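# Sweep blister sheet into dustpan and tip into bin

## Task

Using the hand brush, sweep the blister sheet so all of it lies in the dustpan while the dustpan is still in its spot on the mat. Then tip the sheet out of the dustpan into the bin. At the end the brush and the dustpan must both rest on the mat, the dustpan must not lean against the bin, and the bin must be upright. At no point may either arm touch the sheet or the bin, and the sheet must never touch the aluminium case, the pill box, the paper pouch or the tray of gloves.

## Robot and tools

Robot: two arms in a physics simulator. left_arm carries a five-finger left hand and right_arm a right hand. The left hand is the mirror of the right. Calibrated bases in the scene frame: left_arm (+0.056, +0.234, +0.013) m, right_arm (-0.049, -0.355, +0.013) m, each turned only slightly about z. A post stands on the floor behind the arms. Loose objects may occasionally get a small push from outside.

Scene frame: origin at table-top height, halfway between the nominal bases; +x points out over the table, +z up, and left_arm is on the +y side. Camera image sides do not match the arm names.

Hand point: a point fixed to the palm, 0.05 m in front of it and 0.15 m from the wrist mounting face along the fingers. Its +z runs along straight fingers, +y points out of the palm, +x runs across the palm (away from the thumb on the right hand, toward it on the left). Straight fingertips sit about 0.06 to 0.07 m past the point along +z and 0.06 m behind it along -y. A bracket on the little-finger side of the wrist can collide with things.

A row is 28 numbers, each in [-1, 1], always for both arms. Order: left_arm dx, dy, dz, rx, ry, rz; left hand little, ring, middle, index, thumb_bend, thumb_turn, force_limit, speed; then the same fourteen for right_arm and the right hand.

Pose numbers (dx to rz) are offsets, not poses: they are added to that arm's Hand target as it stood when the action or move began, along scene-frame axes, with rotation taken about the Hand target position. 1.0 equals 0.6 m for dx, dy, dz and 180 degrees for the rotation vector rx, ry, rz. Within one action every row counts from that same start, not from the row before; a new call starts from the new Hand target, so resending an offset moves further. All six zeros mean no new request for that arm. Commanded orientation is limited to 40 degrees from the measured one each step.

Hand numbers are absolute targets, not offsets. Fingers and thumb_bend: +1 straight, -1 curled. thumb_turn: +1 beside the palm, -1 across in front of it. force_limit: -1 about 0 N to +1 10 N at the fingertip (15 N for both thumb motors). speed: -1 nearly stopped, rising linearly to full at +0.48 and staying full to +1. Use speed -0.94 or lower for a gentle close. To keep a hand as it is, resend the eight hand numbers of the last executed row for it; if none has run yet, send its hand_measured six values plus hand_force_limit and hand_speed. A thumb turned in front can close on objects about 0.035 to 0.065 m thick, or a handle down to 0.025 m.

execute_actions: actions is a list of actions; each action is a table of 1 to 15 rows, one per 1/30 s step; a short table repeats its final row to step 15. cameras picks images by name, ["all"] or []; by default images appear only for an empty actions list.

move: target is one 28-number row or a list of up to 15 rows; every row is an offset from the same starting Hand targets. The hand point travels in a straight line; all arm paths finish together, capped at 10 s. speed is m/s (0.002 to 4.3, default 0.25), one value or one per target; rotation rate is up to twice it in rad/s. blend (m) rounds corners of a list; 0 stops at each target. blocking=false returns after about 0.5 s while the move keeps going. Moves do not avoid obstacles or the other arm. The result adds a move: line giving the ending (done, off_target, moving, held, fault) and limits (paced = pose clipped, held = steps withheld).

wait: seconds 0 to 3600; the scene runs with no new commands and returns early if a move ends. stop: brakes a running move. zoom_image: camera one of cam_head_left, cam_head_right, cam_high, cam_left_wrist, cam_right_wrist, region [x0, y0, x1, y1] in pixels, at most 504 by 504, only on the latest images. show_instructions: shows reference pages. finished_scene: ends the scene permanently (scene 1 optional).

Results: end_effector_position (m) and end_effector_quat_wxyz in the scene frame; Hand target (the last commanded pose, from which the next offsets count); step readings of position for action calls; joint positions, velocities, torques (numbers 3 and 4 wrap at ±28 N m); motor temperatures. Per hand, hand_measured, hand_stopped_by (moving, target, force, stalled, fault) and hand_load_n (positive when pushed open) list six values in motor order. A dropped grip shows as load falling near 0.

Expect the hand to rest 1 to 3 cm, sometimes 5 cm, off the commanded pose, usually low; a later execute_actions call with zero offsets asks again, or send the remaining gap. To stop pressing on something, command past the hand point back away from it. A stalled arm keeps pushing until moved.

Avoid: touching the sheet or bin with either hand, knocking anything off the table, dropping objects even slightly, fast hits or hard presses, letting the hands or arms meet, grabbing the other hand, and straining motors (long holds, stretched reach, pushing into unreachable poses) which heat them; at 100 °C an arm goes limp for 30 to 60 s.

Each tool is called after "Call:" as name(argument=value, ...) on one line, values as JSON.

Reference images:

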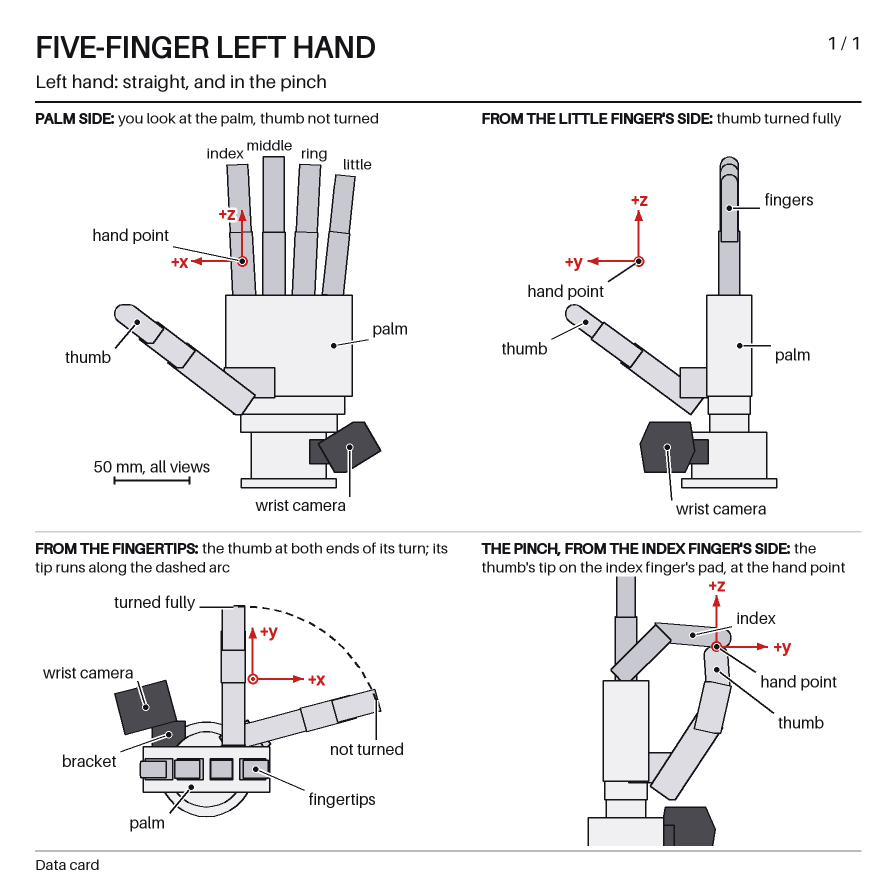

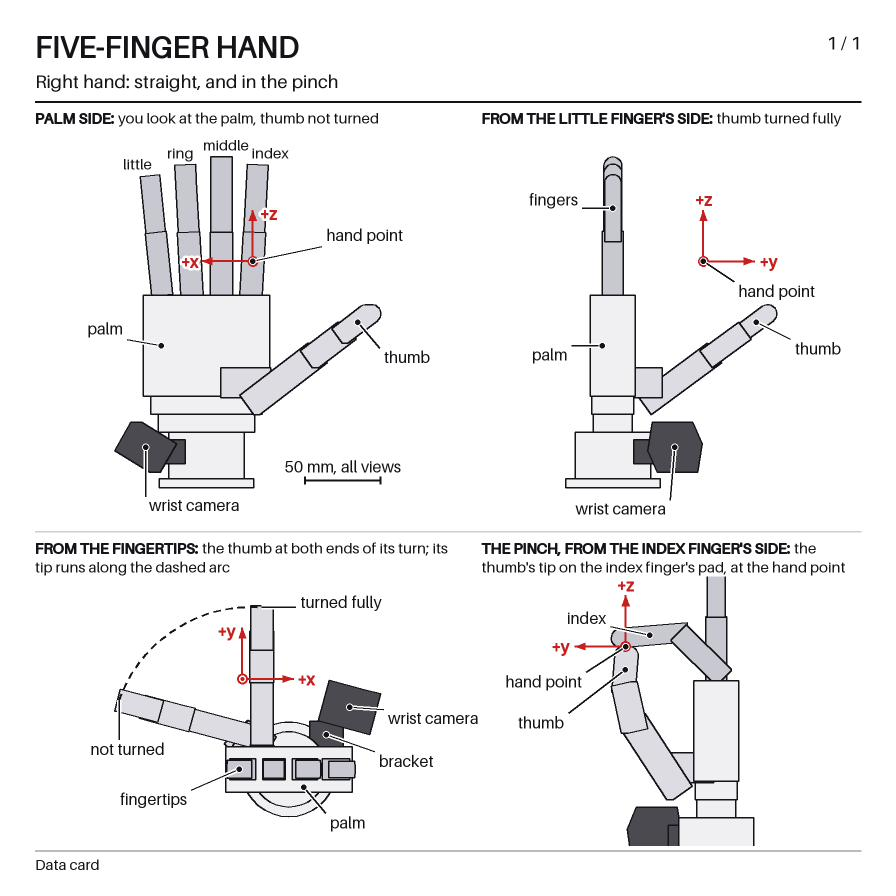

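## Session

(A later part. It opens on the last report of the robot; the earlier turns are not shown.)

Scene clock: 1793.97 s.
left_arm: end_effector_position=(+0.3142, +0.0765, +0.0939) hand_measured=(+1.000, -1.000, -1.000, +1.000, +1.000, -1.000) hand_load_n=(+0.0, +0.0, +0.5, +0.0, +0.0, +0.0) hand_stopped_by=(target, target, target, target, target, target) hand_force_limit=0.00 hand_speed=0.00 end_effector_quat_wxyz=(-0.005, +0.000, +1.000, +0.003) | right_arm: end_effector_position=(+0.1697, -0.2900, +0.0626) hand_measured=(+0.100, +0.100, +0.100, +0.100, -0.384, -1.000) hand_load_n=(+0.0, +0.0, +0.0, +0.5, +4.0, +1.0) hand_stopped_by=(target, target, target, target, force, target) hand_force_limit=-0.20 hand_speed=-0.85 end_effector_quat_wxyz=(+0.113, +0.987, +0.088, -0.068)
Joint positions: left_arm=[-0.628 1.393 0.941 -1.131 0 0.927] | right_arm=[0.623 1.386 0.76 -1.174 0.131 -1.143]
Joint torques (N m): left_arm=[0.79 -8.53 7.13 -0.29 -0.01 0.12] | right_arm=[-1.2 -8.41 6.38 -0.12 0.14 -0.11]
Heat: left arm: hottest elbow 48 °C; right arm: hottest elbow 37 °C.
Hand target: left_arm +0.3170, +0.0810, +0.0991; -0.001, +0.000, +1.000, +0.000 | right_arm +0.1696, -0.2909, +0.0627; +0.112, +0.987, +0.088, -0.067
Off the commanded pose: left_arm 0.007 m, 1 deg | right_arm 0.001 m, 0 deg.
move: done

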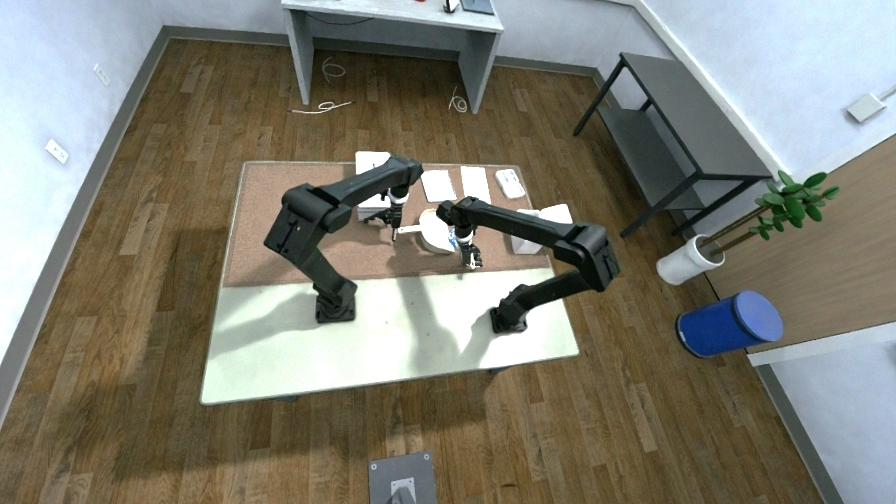

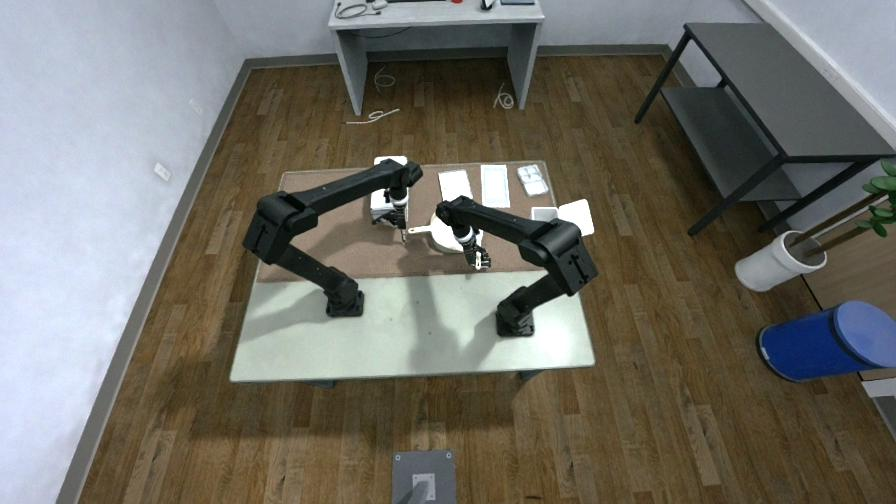

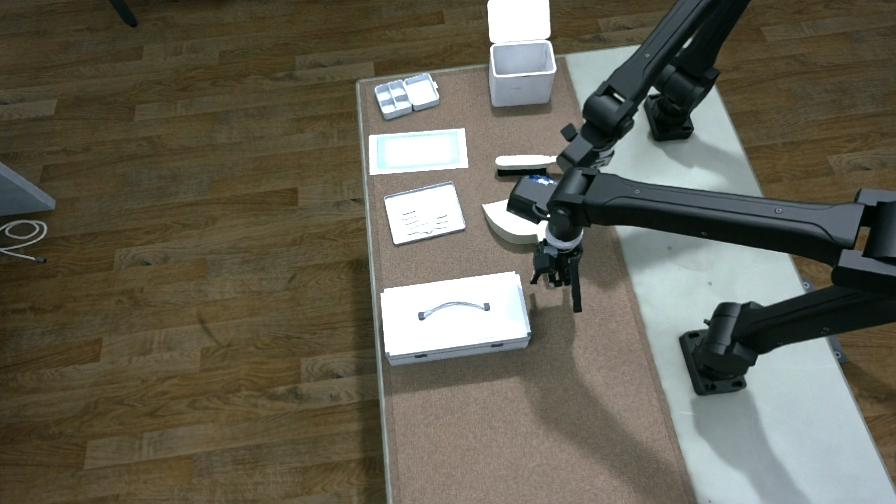

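Call:
move(target=[0,0,0,0,0,0,-1,-1,1,1,1,-1,0,0,0,0,0,0,0,0,0.1,0.1,0.1,0.1,-0.97,-1,-0.2,-0.85], cameras=[])

Call:
move(target=[0.035,-0.008,0,0,0,0,-1,-1,1,1,1,-1,0,0,0,0,0,0,0,0,0.1,0.1,0.1,0.1,-0.97,-1,-0.2,-0.85], speed=0.05, cameras=["cam_head_left", "cam_head_right", "cam_high"])

Call:
zoom_image(camera="cam_high", region=[470, 110, 650, 290])

Call:
zoom_image(camera="cam_head_left", region=[370, 190, 470, 290])

Call:
zoom_image(camera="cam_head_right", region=[380, 190, 480, 290])

Scene clock: 1819.57 s.
left_arm: end_effector_position=(+0.3143, +0.0765, +0.0939) hand_measured=(-1.000, -1.000, +1.000, +1.000, +1.000, -1.000) hand_load_n=(+0.0, +0.0, +0.0, +0.0, +0.0, +0.5) hand_stopped_by=(target, target, target, target, target, target) hand_force_limit=0.00 hand_speed=0.00 end_effector_quat_wxyz=(-0.005, +0.000, +1.000, +0.003) | right_arm: end_effector_position=(+0.1697, -0.2900, +0.0626) hand_measured=(+0.100, +0.100, +0.100, +0.100, -0.384, -1.000) hand_load_n=(+0.0, +0.0, +0.0, +0.5, +4.0, +1.0) hand_stopped_by=(target, target, target, target, force, target) hand_force_limit=-0.20 hand_speed=-0.85 end_effector_quat_wxyz=(+0.113, +0.987, +0.088, -0.068)
Joint positions: left_arm=[-0.628 1.393 0.941 -1.131 0 0.928] | right_arm=[0.623 1.386 0.76 -1.174 0.131 -1.143]
Joint torques (N m): left_arm=[0.5 -8.94 7.25 -0.25 0.01 0.11] | right_arm=[-1.2 -8.41 6.39 -0.14 0.14 -0.11]
Motor temperatures (°C): left_arm=[26 31 46 24 23 26] | right_arm=[24 26 36 24 27 25]
Heat: left arm: hottest elbow 46 °C; right arm: hottest elbow 36 °C.
Hand target: left_arm +0.3170, +0.0810, +0.0991; -0.001, +0.000, +1.000, +0.000 | right_arm +0.1696, -0.2909, +0.0627; +0.112, +0.987, +0.088, -0.067
Off the commanded pose: left_arm 0.007 m, 1 deg | right_arm 0.001 m, 0 deg.
move: done

Scene clock: 1820.43 s.
left_arm: end_effector_position=(+0.3177, +0.0832, +0.0860) hand_measured=(-1.000, -1.000, +1.000, +1.000, +1.000, -1.000) hand_load_n=(+0.0, +0.0, +0.0, +0.0, +0.0, +0.0) hand_stopped_by=(target, target, target, target, target, target) hand_force_limit=0.00 hand_speed=0.00 end_effector_quat_wxyz=(-0.017, +0.001, +1.000, +0.012) | right_arm: end_effector_position=(+0.1697, -0.2900, +0.0626) hand_measured=(+0.100, +0.100, +0.100, +0.100, -0.384, -1.000) hand_load_n=(+0.0, +0.0, +0.0, +0.0, +4.0, +1.0) hand_stopped_by=(target, target, target, target, force, target) hand_force_limit=-0.20 hand_speed=-0.85 end_effector_quat_wxyz=(+0.113, +0.987, +0.088, -0.068)
Joint positions: left_arm=[-0.608 1.422 0.942 -1.131 0 0.949] | right_arm=[0.623 1.386 0.76 -1.174 0.131 -1.143]
Joint torques (N m): left_arm=[0.67 -7.53 10.43 -0.42 0 0.13] | right_arm=[-1.2 -8.41 6.41 -0.13 0.13 -0.11]
Heat: left arm: hottest elbow 46 °C; right arm: hottest elbow 36 °C.
Hand target: left_arm +0.3380, +0.0761, +0.0992; -0.001, +0.000, +1.000, +0.000 | right_arm +0.1696, -0.2909, +0.0627; +0.112, +0.987, +0.088, -0.067
Off the commanded pose: left_arm 0.025 m, 2 deg | right_arm 0.001 m, 0 deg.
move: off_target (left_arm)

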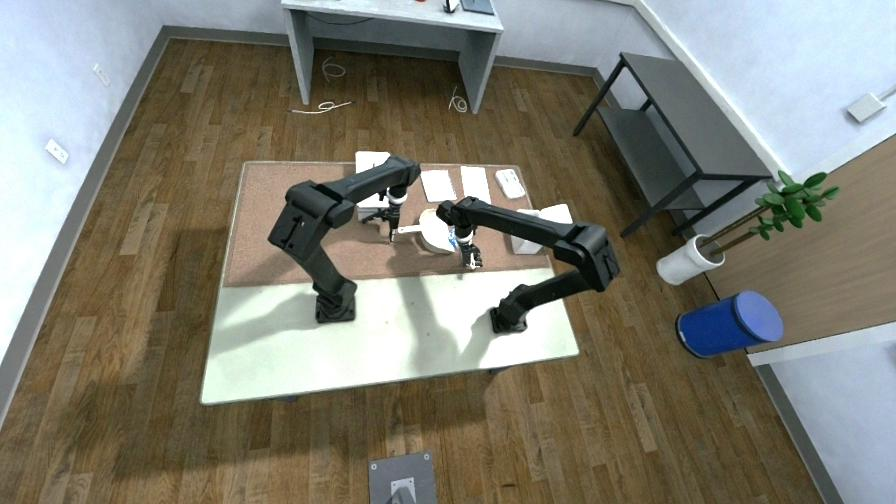

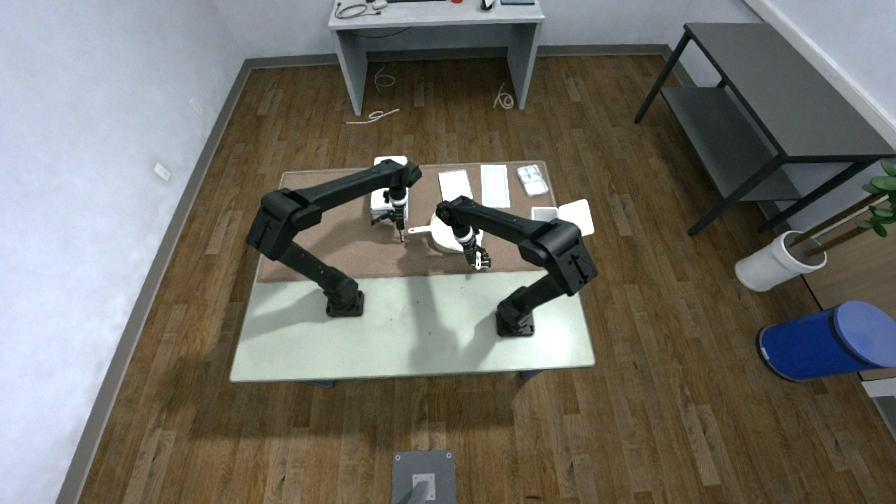

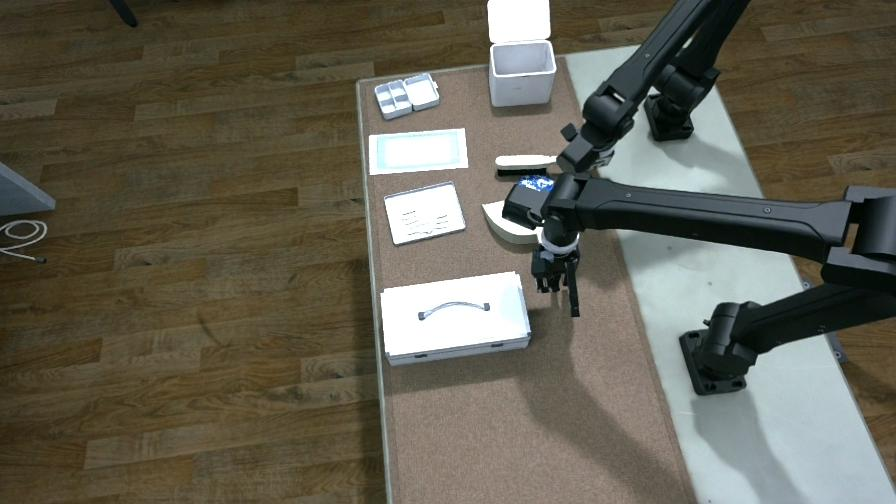

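Scaled by 2.800 from the camera's image (finer frame: 1280x720).

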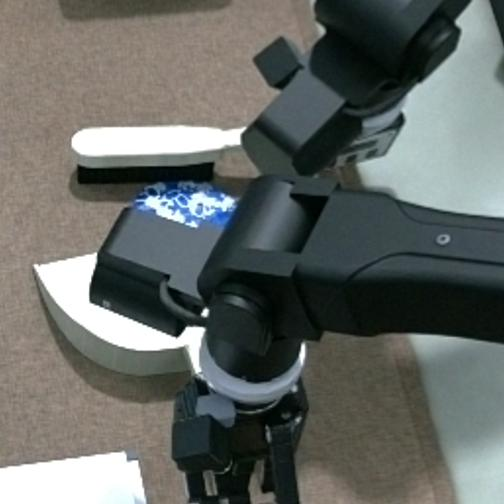

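Scaled by 5.040 from the camera's image (finer frame: 1280x720).

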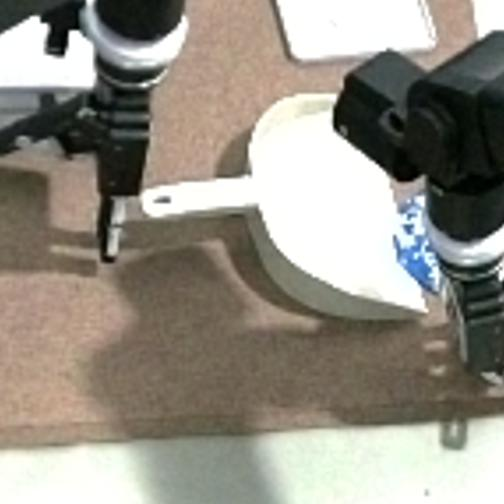

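Scaled by 5.040 from the camera's image (finer frame: 1280x720).

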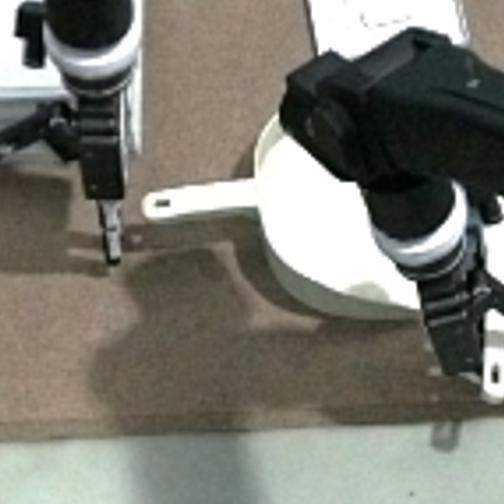

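Call:
move(target=[0.03,-0.022,0.015,0,0,0,-1,-1,1,1,1,-1,0,0,0,0,0,0,0,0,0.1,0.1,0.1,0.1,-0.97,-1,-0.2,-0.85], speed=0.08, cameras=["cam_head_left", "cam_head_right", "cam_high"])

Call:
zoom_image(camera="cam_high", region=[470, 150, 610, 290])

Call:
zoom_image(camera="cam_head_left", region=[370, 190, 470, 290])

Call:
zoom_image(camera="cam_head_right", region=[380, 190, 480, 290])

Scene clock: 1830.83 s.
left_arm: end_effector_position=(+0.3382, +0.0684, +0.0966) hand_measured=(-1.000, -1.000, +1.000, +1.000, +1.000, -1.000) hand_load_n=(+0.0, +0.0, +0.0, +0.0, +0.0, +0.0) hand_stopped_by=(target, target, target, target, target, target) hand_force_limit=0.00 hand_speed=0.00 end_effector_quat_wxyz=(-0.013, +0.001, +1.000, +0.009) | right_arm: end_effector_position=(+0.1697, -0.2900, +0.0626) hand_measured=(+0.100, +0.100, +0.100, +0.100, -0.384, -1.000) hand_load_n=(+0.0, +0.0, +0.0, +0.5, +4.0, +1.0) hand_stopped_by=(target, target, target, target, force, target) hand_force_limit=-0.20 hand_speed=-0.85 end_effector_quat_wxyz=(+0.113, +0.987, +0.088, -0.068)
Joint positions: left_arm=[-0.608 1.466 1.021 -1.156 0 0.949] | right_arm=[0.623 1.386 0.76 -1.174 0.131 -1.143]
Joint torques (N m): left_arm=[0.44 -7.94 10.41 -0.43 0 0.13] | right_arm=[-1.2 -8.41 6.41 -0.13 0.14 -0.11]
Heat: left arm: hottest elbow 46 °C; right arm: hottest elbow 36 °C.
Hand target: left_arm +0.3560, +0.0630, +0.1081; -0.001, +0.000, +1.000, +0.000 | right_arm +0.1696, -0.2909, +0.0627; +0.112, +0.987, +0.088, -0.067
Off the commanded pose: left_arm 0.022 m, 2 deg | right_arm 0.001 m, 0 deg.
move: off_target (left_arm)

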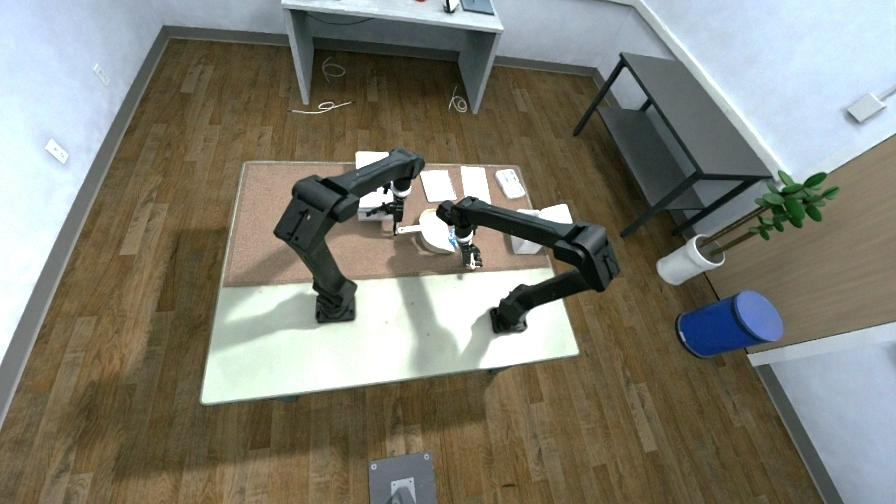

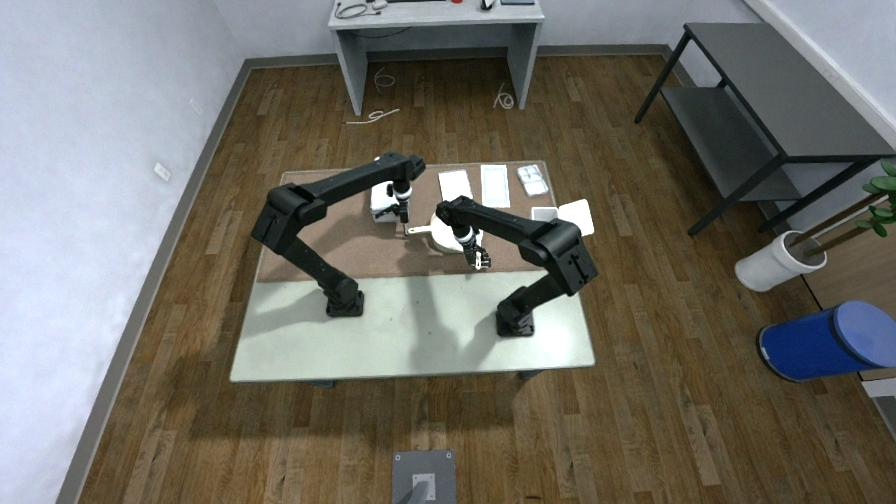

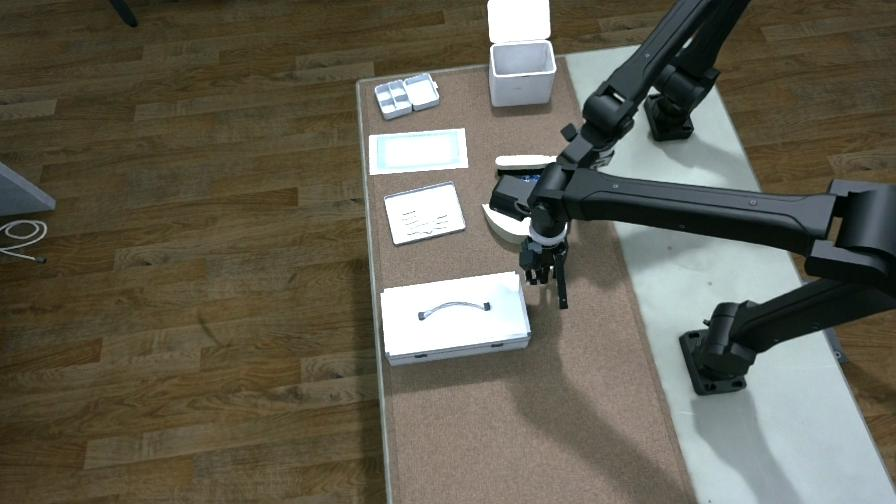

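Scaled by 3.600 from the camera's image (finer frame: 1280x720).

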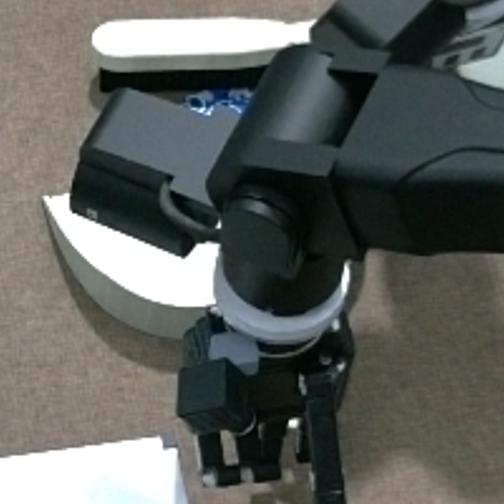

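Scaled by 5.040 from the camera's image (finer frame: 1280x720).

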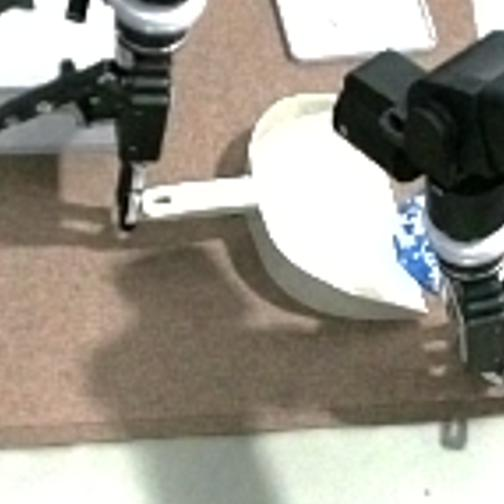

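Scaled by 5.040 from the camera's image (finer frame: 1280x720).

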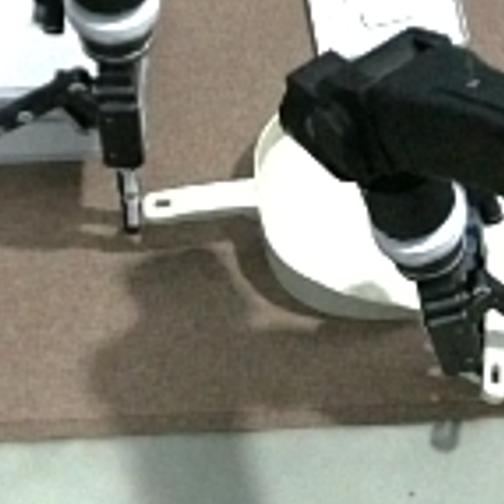

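Call:
move(target=[0,0,0,0,0,0,-1,-1,1,1,1,-1,0,0,0.035,0.088,0.01,0,0,0,0.1,0.1,0.1,0.1,-0.97,-1,-0.2,-0.85], speed=0.04, cameras=["cam_head_left", "cam_head_right", "cam_right_wrist", "cam_high"])

Call:
zoom_image(camera="cam_head_right", region=[400, 190, 500, 290])

Call:
zoom_image(camera="cam_head_left", region=[400, 190, 500, 290])

Call:
zoom_image(camera="cam_high", region=[470, 150, 610, 290])

Scene clock: 1847.00 s.
left_arm: end_effector_position=(+0.3382, +0.0684, +0.0966) hand_measured=(-1.000, -1.000, +1.000, +1.000, +1.000, -1.000) hand_load_n=(+0.0, +0.0, +0.0, +0.0, -0.5, +0.0) hand_stopped_by=(target, target, target, target, target, target) hand_force_limit=0.00 hand_speed=0.00 end_effector_quat_wxyz=(-0.013, +0.001, +1.000, +0.009) | right_arm: end_effector_position=(+0.1821, -0.2508, +0.0640) hand_measured=(+0.100, +0.100, +0.100, +0.100, -0.384, -1.000) hand_load_n=(+0.0, +0.5, +0.0, +0.5, +5.0, +1.5) hand_stopped_by=(target, target, target, target, force, target) hand_force_limit=-0.20 hand_speed=-0.85 end_effector_quat_wxyz=(+0.116, +0.987, +0.082, -0.071)
Joint positions: left_arm=[-0.608 1.466 1.021 -1.156 0 0.949] | right_arm=[0.695 1.478 0.857 -1.197 0.115 -1.058]
Joint torques (N m): left_arm=[0.56 -7.88 10.45 -0.43 -0.02 0.11] | right_arm=[-0.03 -8.18 9.26 -0.59 -0.09 -0.09]
Heat: left arm: hottest elbow 46 °C; right arm: hottest elbow 36 °C.
Hand target: left_arm +0.3560, +0.0630, +0.1081; -0.001, +0.000, +1.000, +0.000 | right_arm +0.1907, -0.2380, +0.0687; +0.112, +0.987, +0.088, -0.067
Off the commanded pose: left_arm 0.022 m, 2 deg | right_arm 0.016 m, 1 deg.
move: off_target (right_arm)
cam_right_wrist: T_world_to_cam=[[0.42902, -0.89401, 0.1292, -0.30767], [-0.70665, -0.24308, 0.6645, 0.03082], [-0.56266, -0.37638, -0.73604, 0.17622]] pos_world=[0.25292, -0.20125, 0.14897]
Images, in order (width x height): cam_head_left 896x504, cam_head_right 896x504, cam_high 896x504, cam_right_wrist 672x504.

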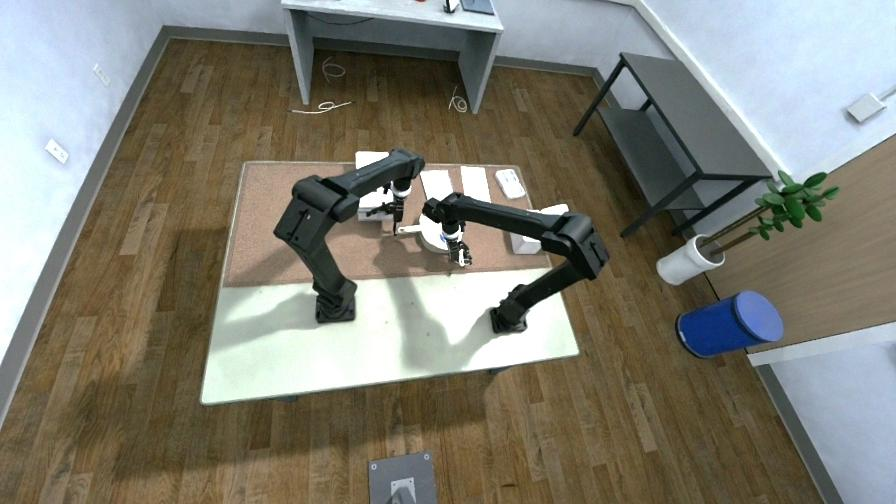

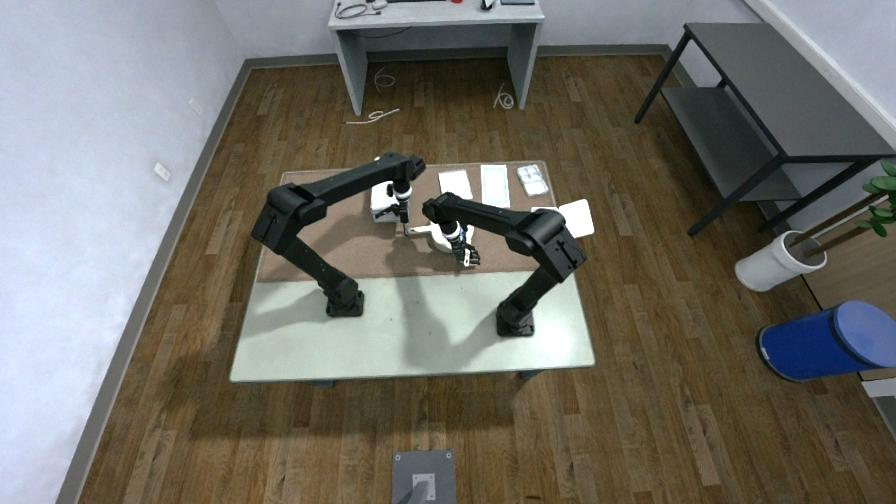

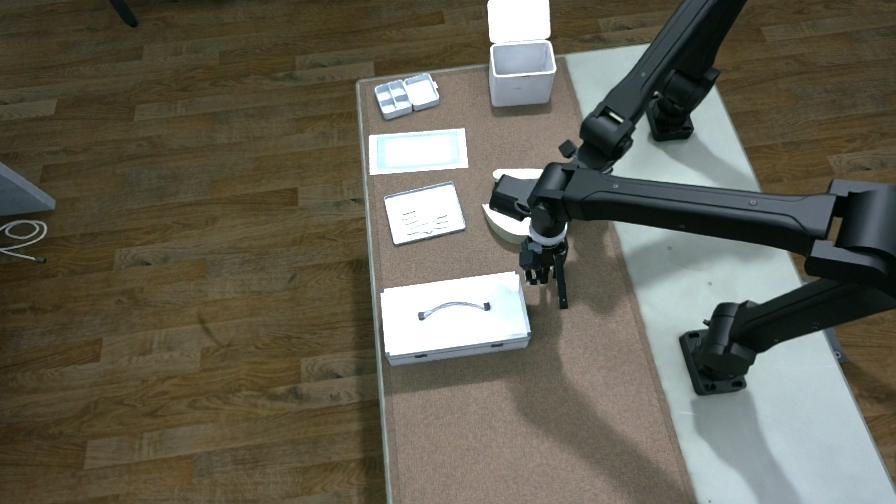

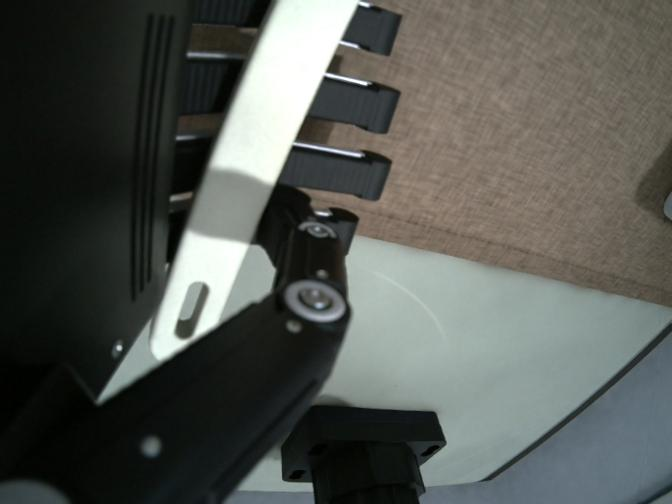

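Scaled by 5.040 from the camera's image (finer frame: 1280x720).

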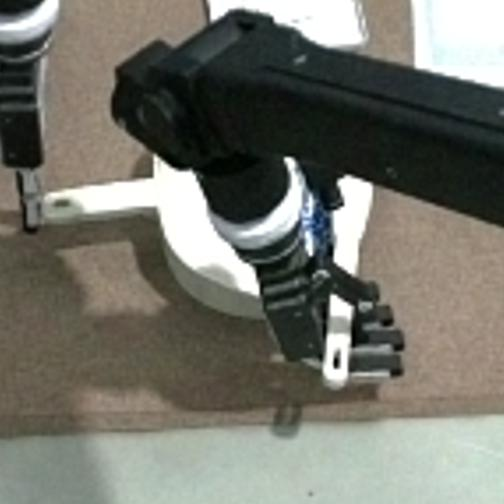

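Scaled by 5.040 from the camera's image (finer frame: 1280x720).

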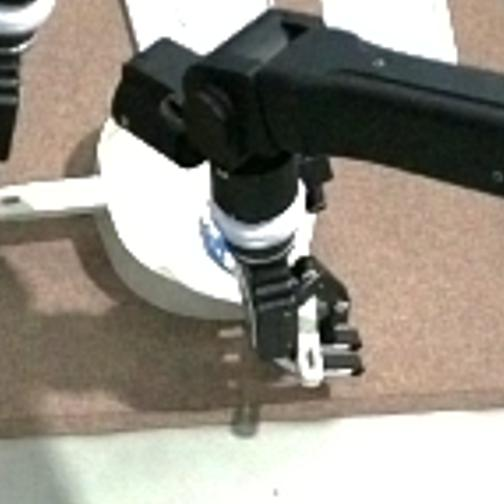

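Scaled by 3.600 from the camera's image (finer frame: 1280x720).

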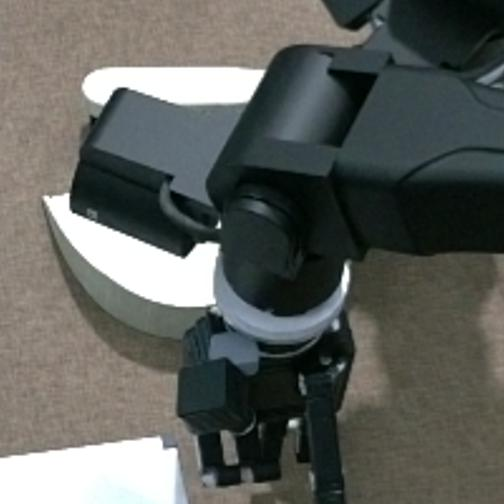

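Call:
move(target=[0,0,0,0,0,0,-1,-1,1,1,1,-1,0,0,0.008,0.035,0.007,0,0,0,0.1,0.1,0.1,0.1,-0.97,-1,-0.2,-0.85], speed=0.04, cameras=["cam_head_left", "cam_head_right", "cam_right_wrist", "cam_high"])

Call:
zoom_image(camera="cam_head_right", region=[400, 190, 500, 290])

Call:
zoom_image(camera="cam_head_left", region=[400, 190, 500, 290])

Call:
zoom_image(camera="cam_high", region=[470, 150, 610, 290])

Scene clock: 1865.87 s.
left_arm: end_effector_position=(+0.3382, +0.0684, +0.0966) hand_measured=(-1.000, -1.000, +1.000, +1.000, +1.000, -1.000) hand_load_n=(+0.0, +0.0, +0.0, +0.0, +0.0, +0.0) hand_stopped_by=(target, target, target, target, target, target) hand_force_limit=0.00 hand_speed=0.00 end_effector_quat_wxyz=(-0.013, +0.001, +1.000, +0.009) | right_arm: end_effector_position=(+0.1876, -0.2308, +0.0689) hand_measured=(+0.100, +0.100, +0.100, +0.100, -0.384, -1.000) hand_load_n=(+0.0, +0.0, +0.0, +0.5, +5.0, +1.5) hand_stopped_by=(target, target, target, target, force, target) hand_force_limit=-0.20 hand_speed=-0.85 end_effector_quat_wxyz=(+0.116, +0.987, +0.082, -0.070)
Joint positions: left_arm=[-0.608 1.466 1.021 -1.156 0 0.949] | right_arm=[0.73 1.512 0.91 -1.22 0.108 -1.024]
Joint torques (N m): left_arm=[0.67 -7.88 10.44 -0.43 -0.01 0.11] | right_arm=[0.03 -8.76 9.36 -0.51 -0.13 -0.08]
Heat: left arm: hottest elbow 47 °C; right arm: hottest elbow 38 °C.
Hand target: left_arm +0.3560, +0.0630, +0.1081; -0.001, +0.000, +1.000, +0.000 | right_arm +0.1955, -0.2171, +0.0730; +0.112, +0.987, +0.088, -0.067
Off the commanded pose: left_arm 0.022 m, 2 deg | right_arm 0.016 m, 1 deg.
move: off_target (right_arm)
cam_right_wrist: T_world_to_cam=[[0.42878, -0.89393, 0.13051, -0.29278], [-0.70726, -0.24228, 0.66414, 0.03662], [-0.56208, -0.37707, -0.73613, 0.19017]] pos_world=[0.25832, -0.18114, 0.15388]
Images, in order (width x height): cam_head_left 896x504, cam_head_right 896x504, cam_high 896x504, cam_right_wrist 672x504.

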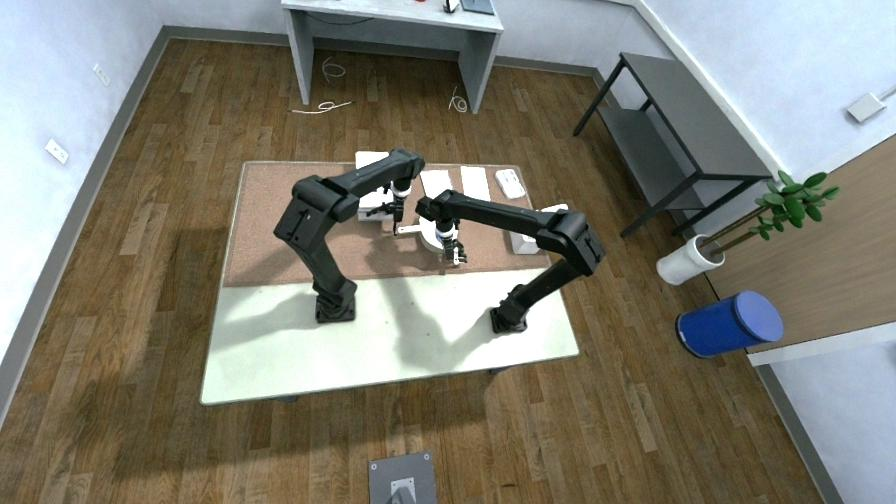

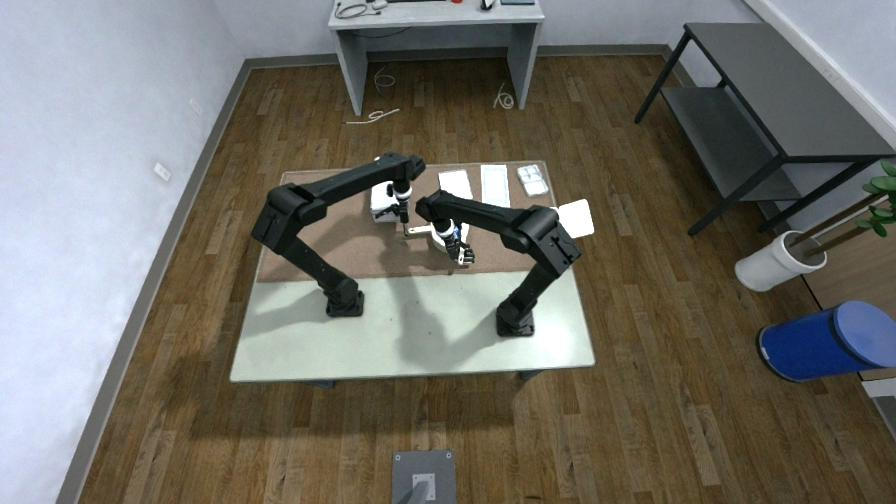

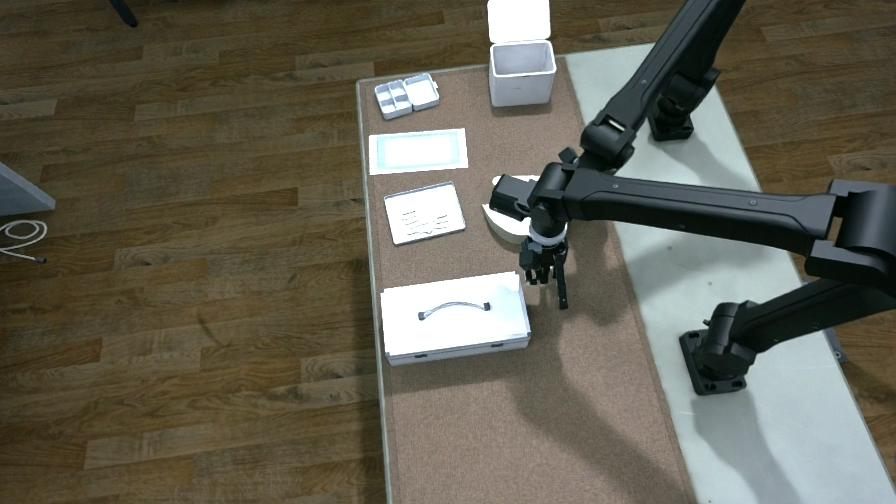

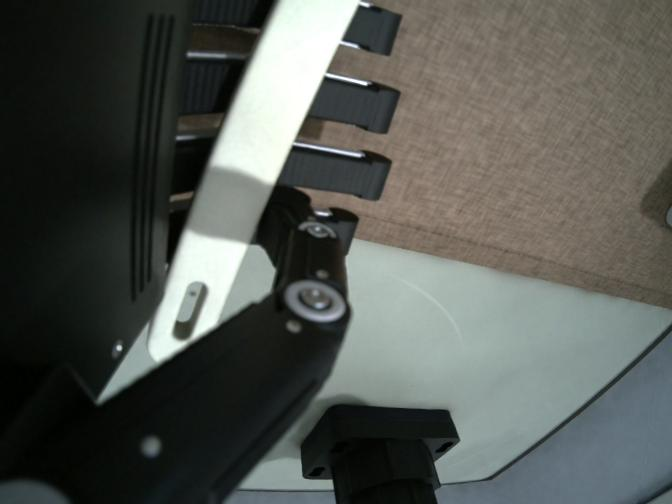

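Scaled by 5.040 from the camera's image (finer frame: 1280x720).

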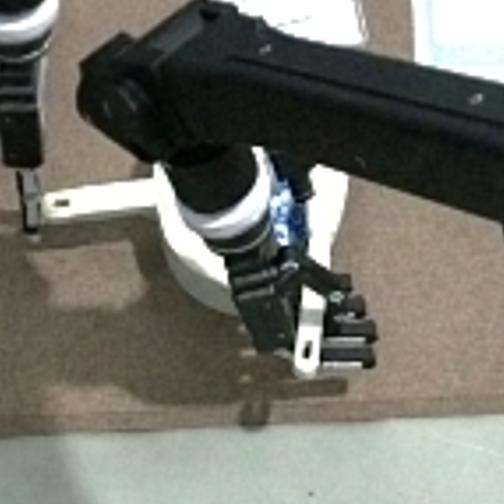

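Scaled by 5.040 from the camera's image (finer frame: 1280x720).

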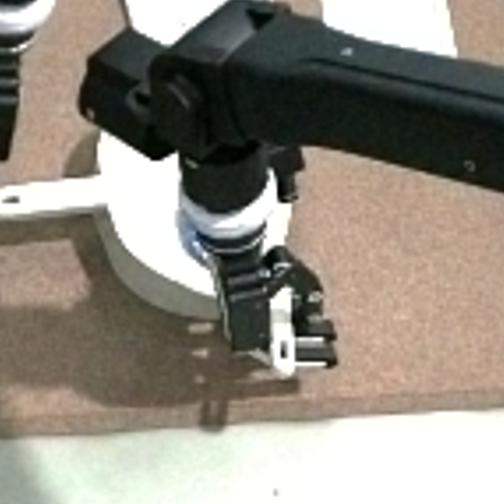

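Scaled by 3.600 from the camera's image (finer frame: 1280x720).

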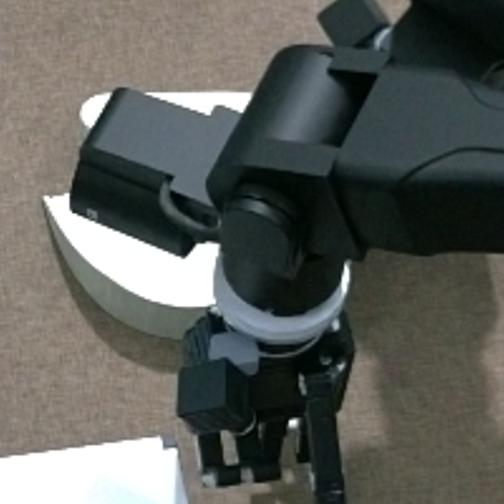

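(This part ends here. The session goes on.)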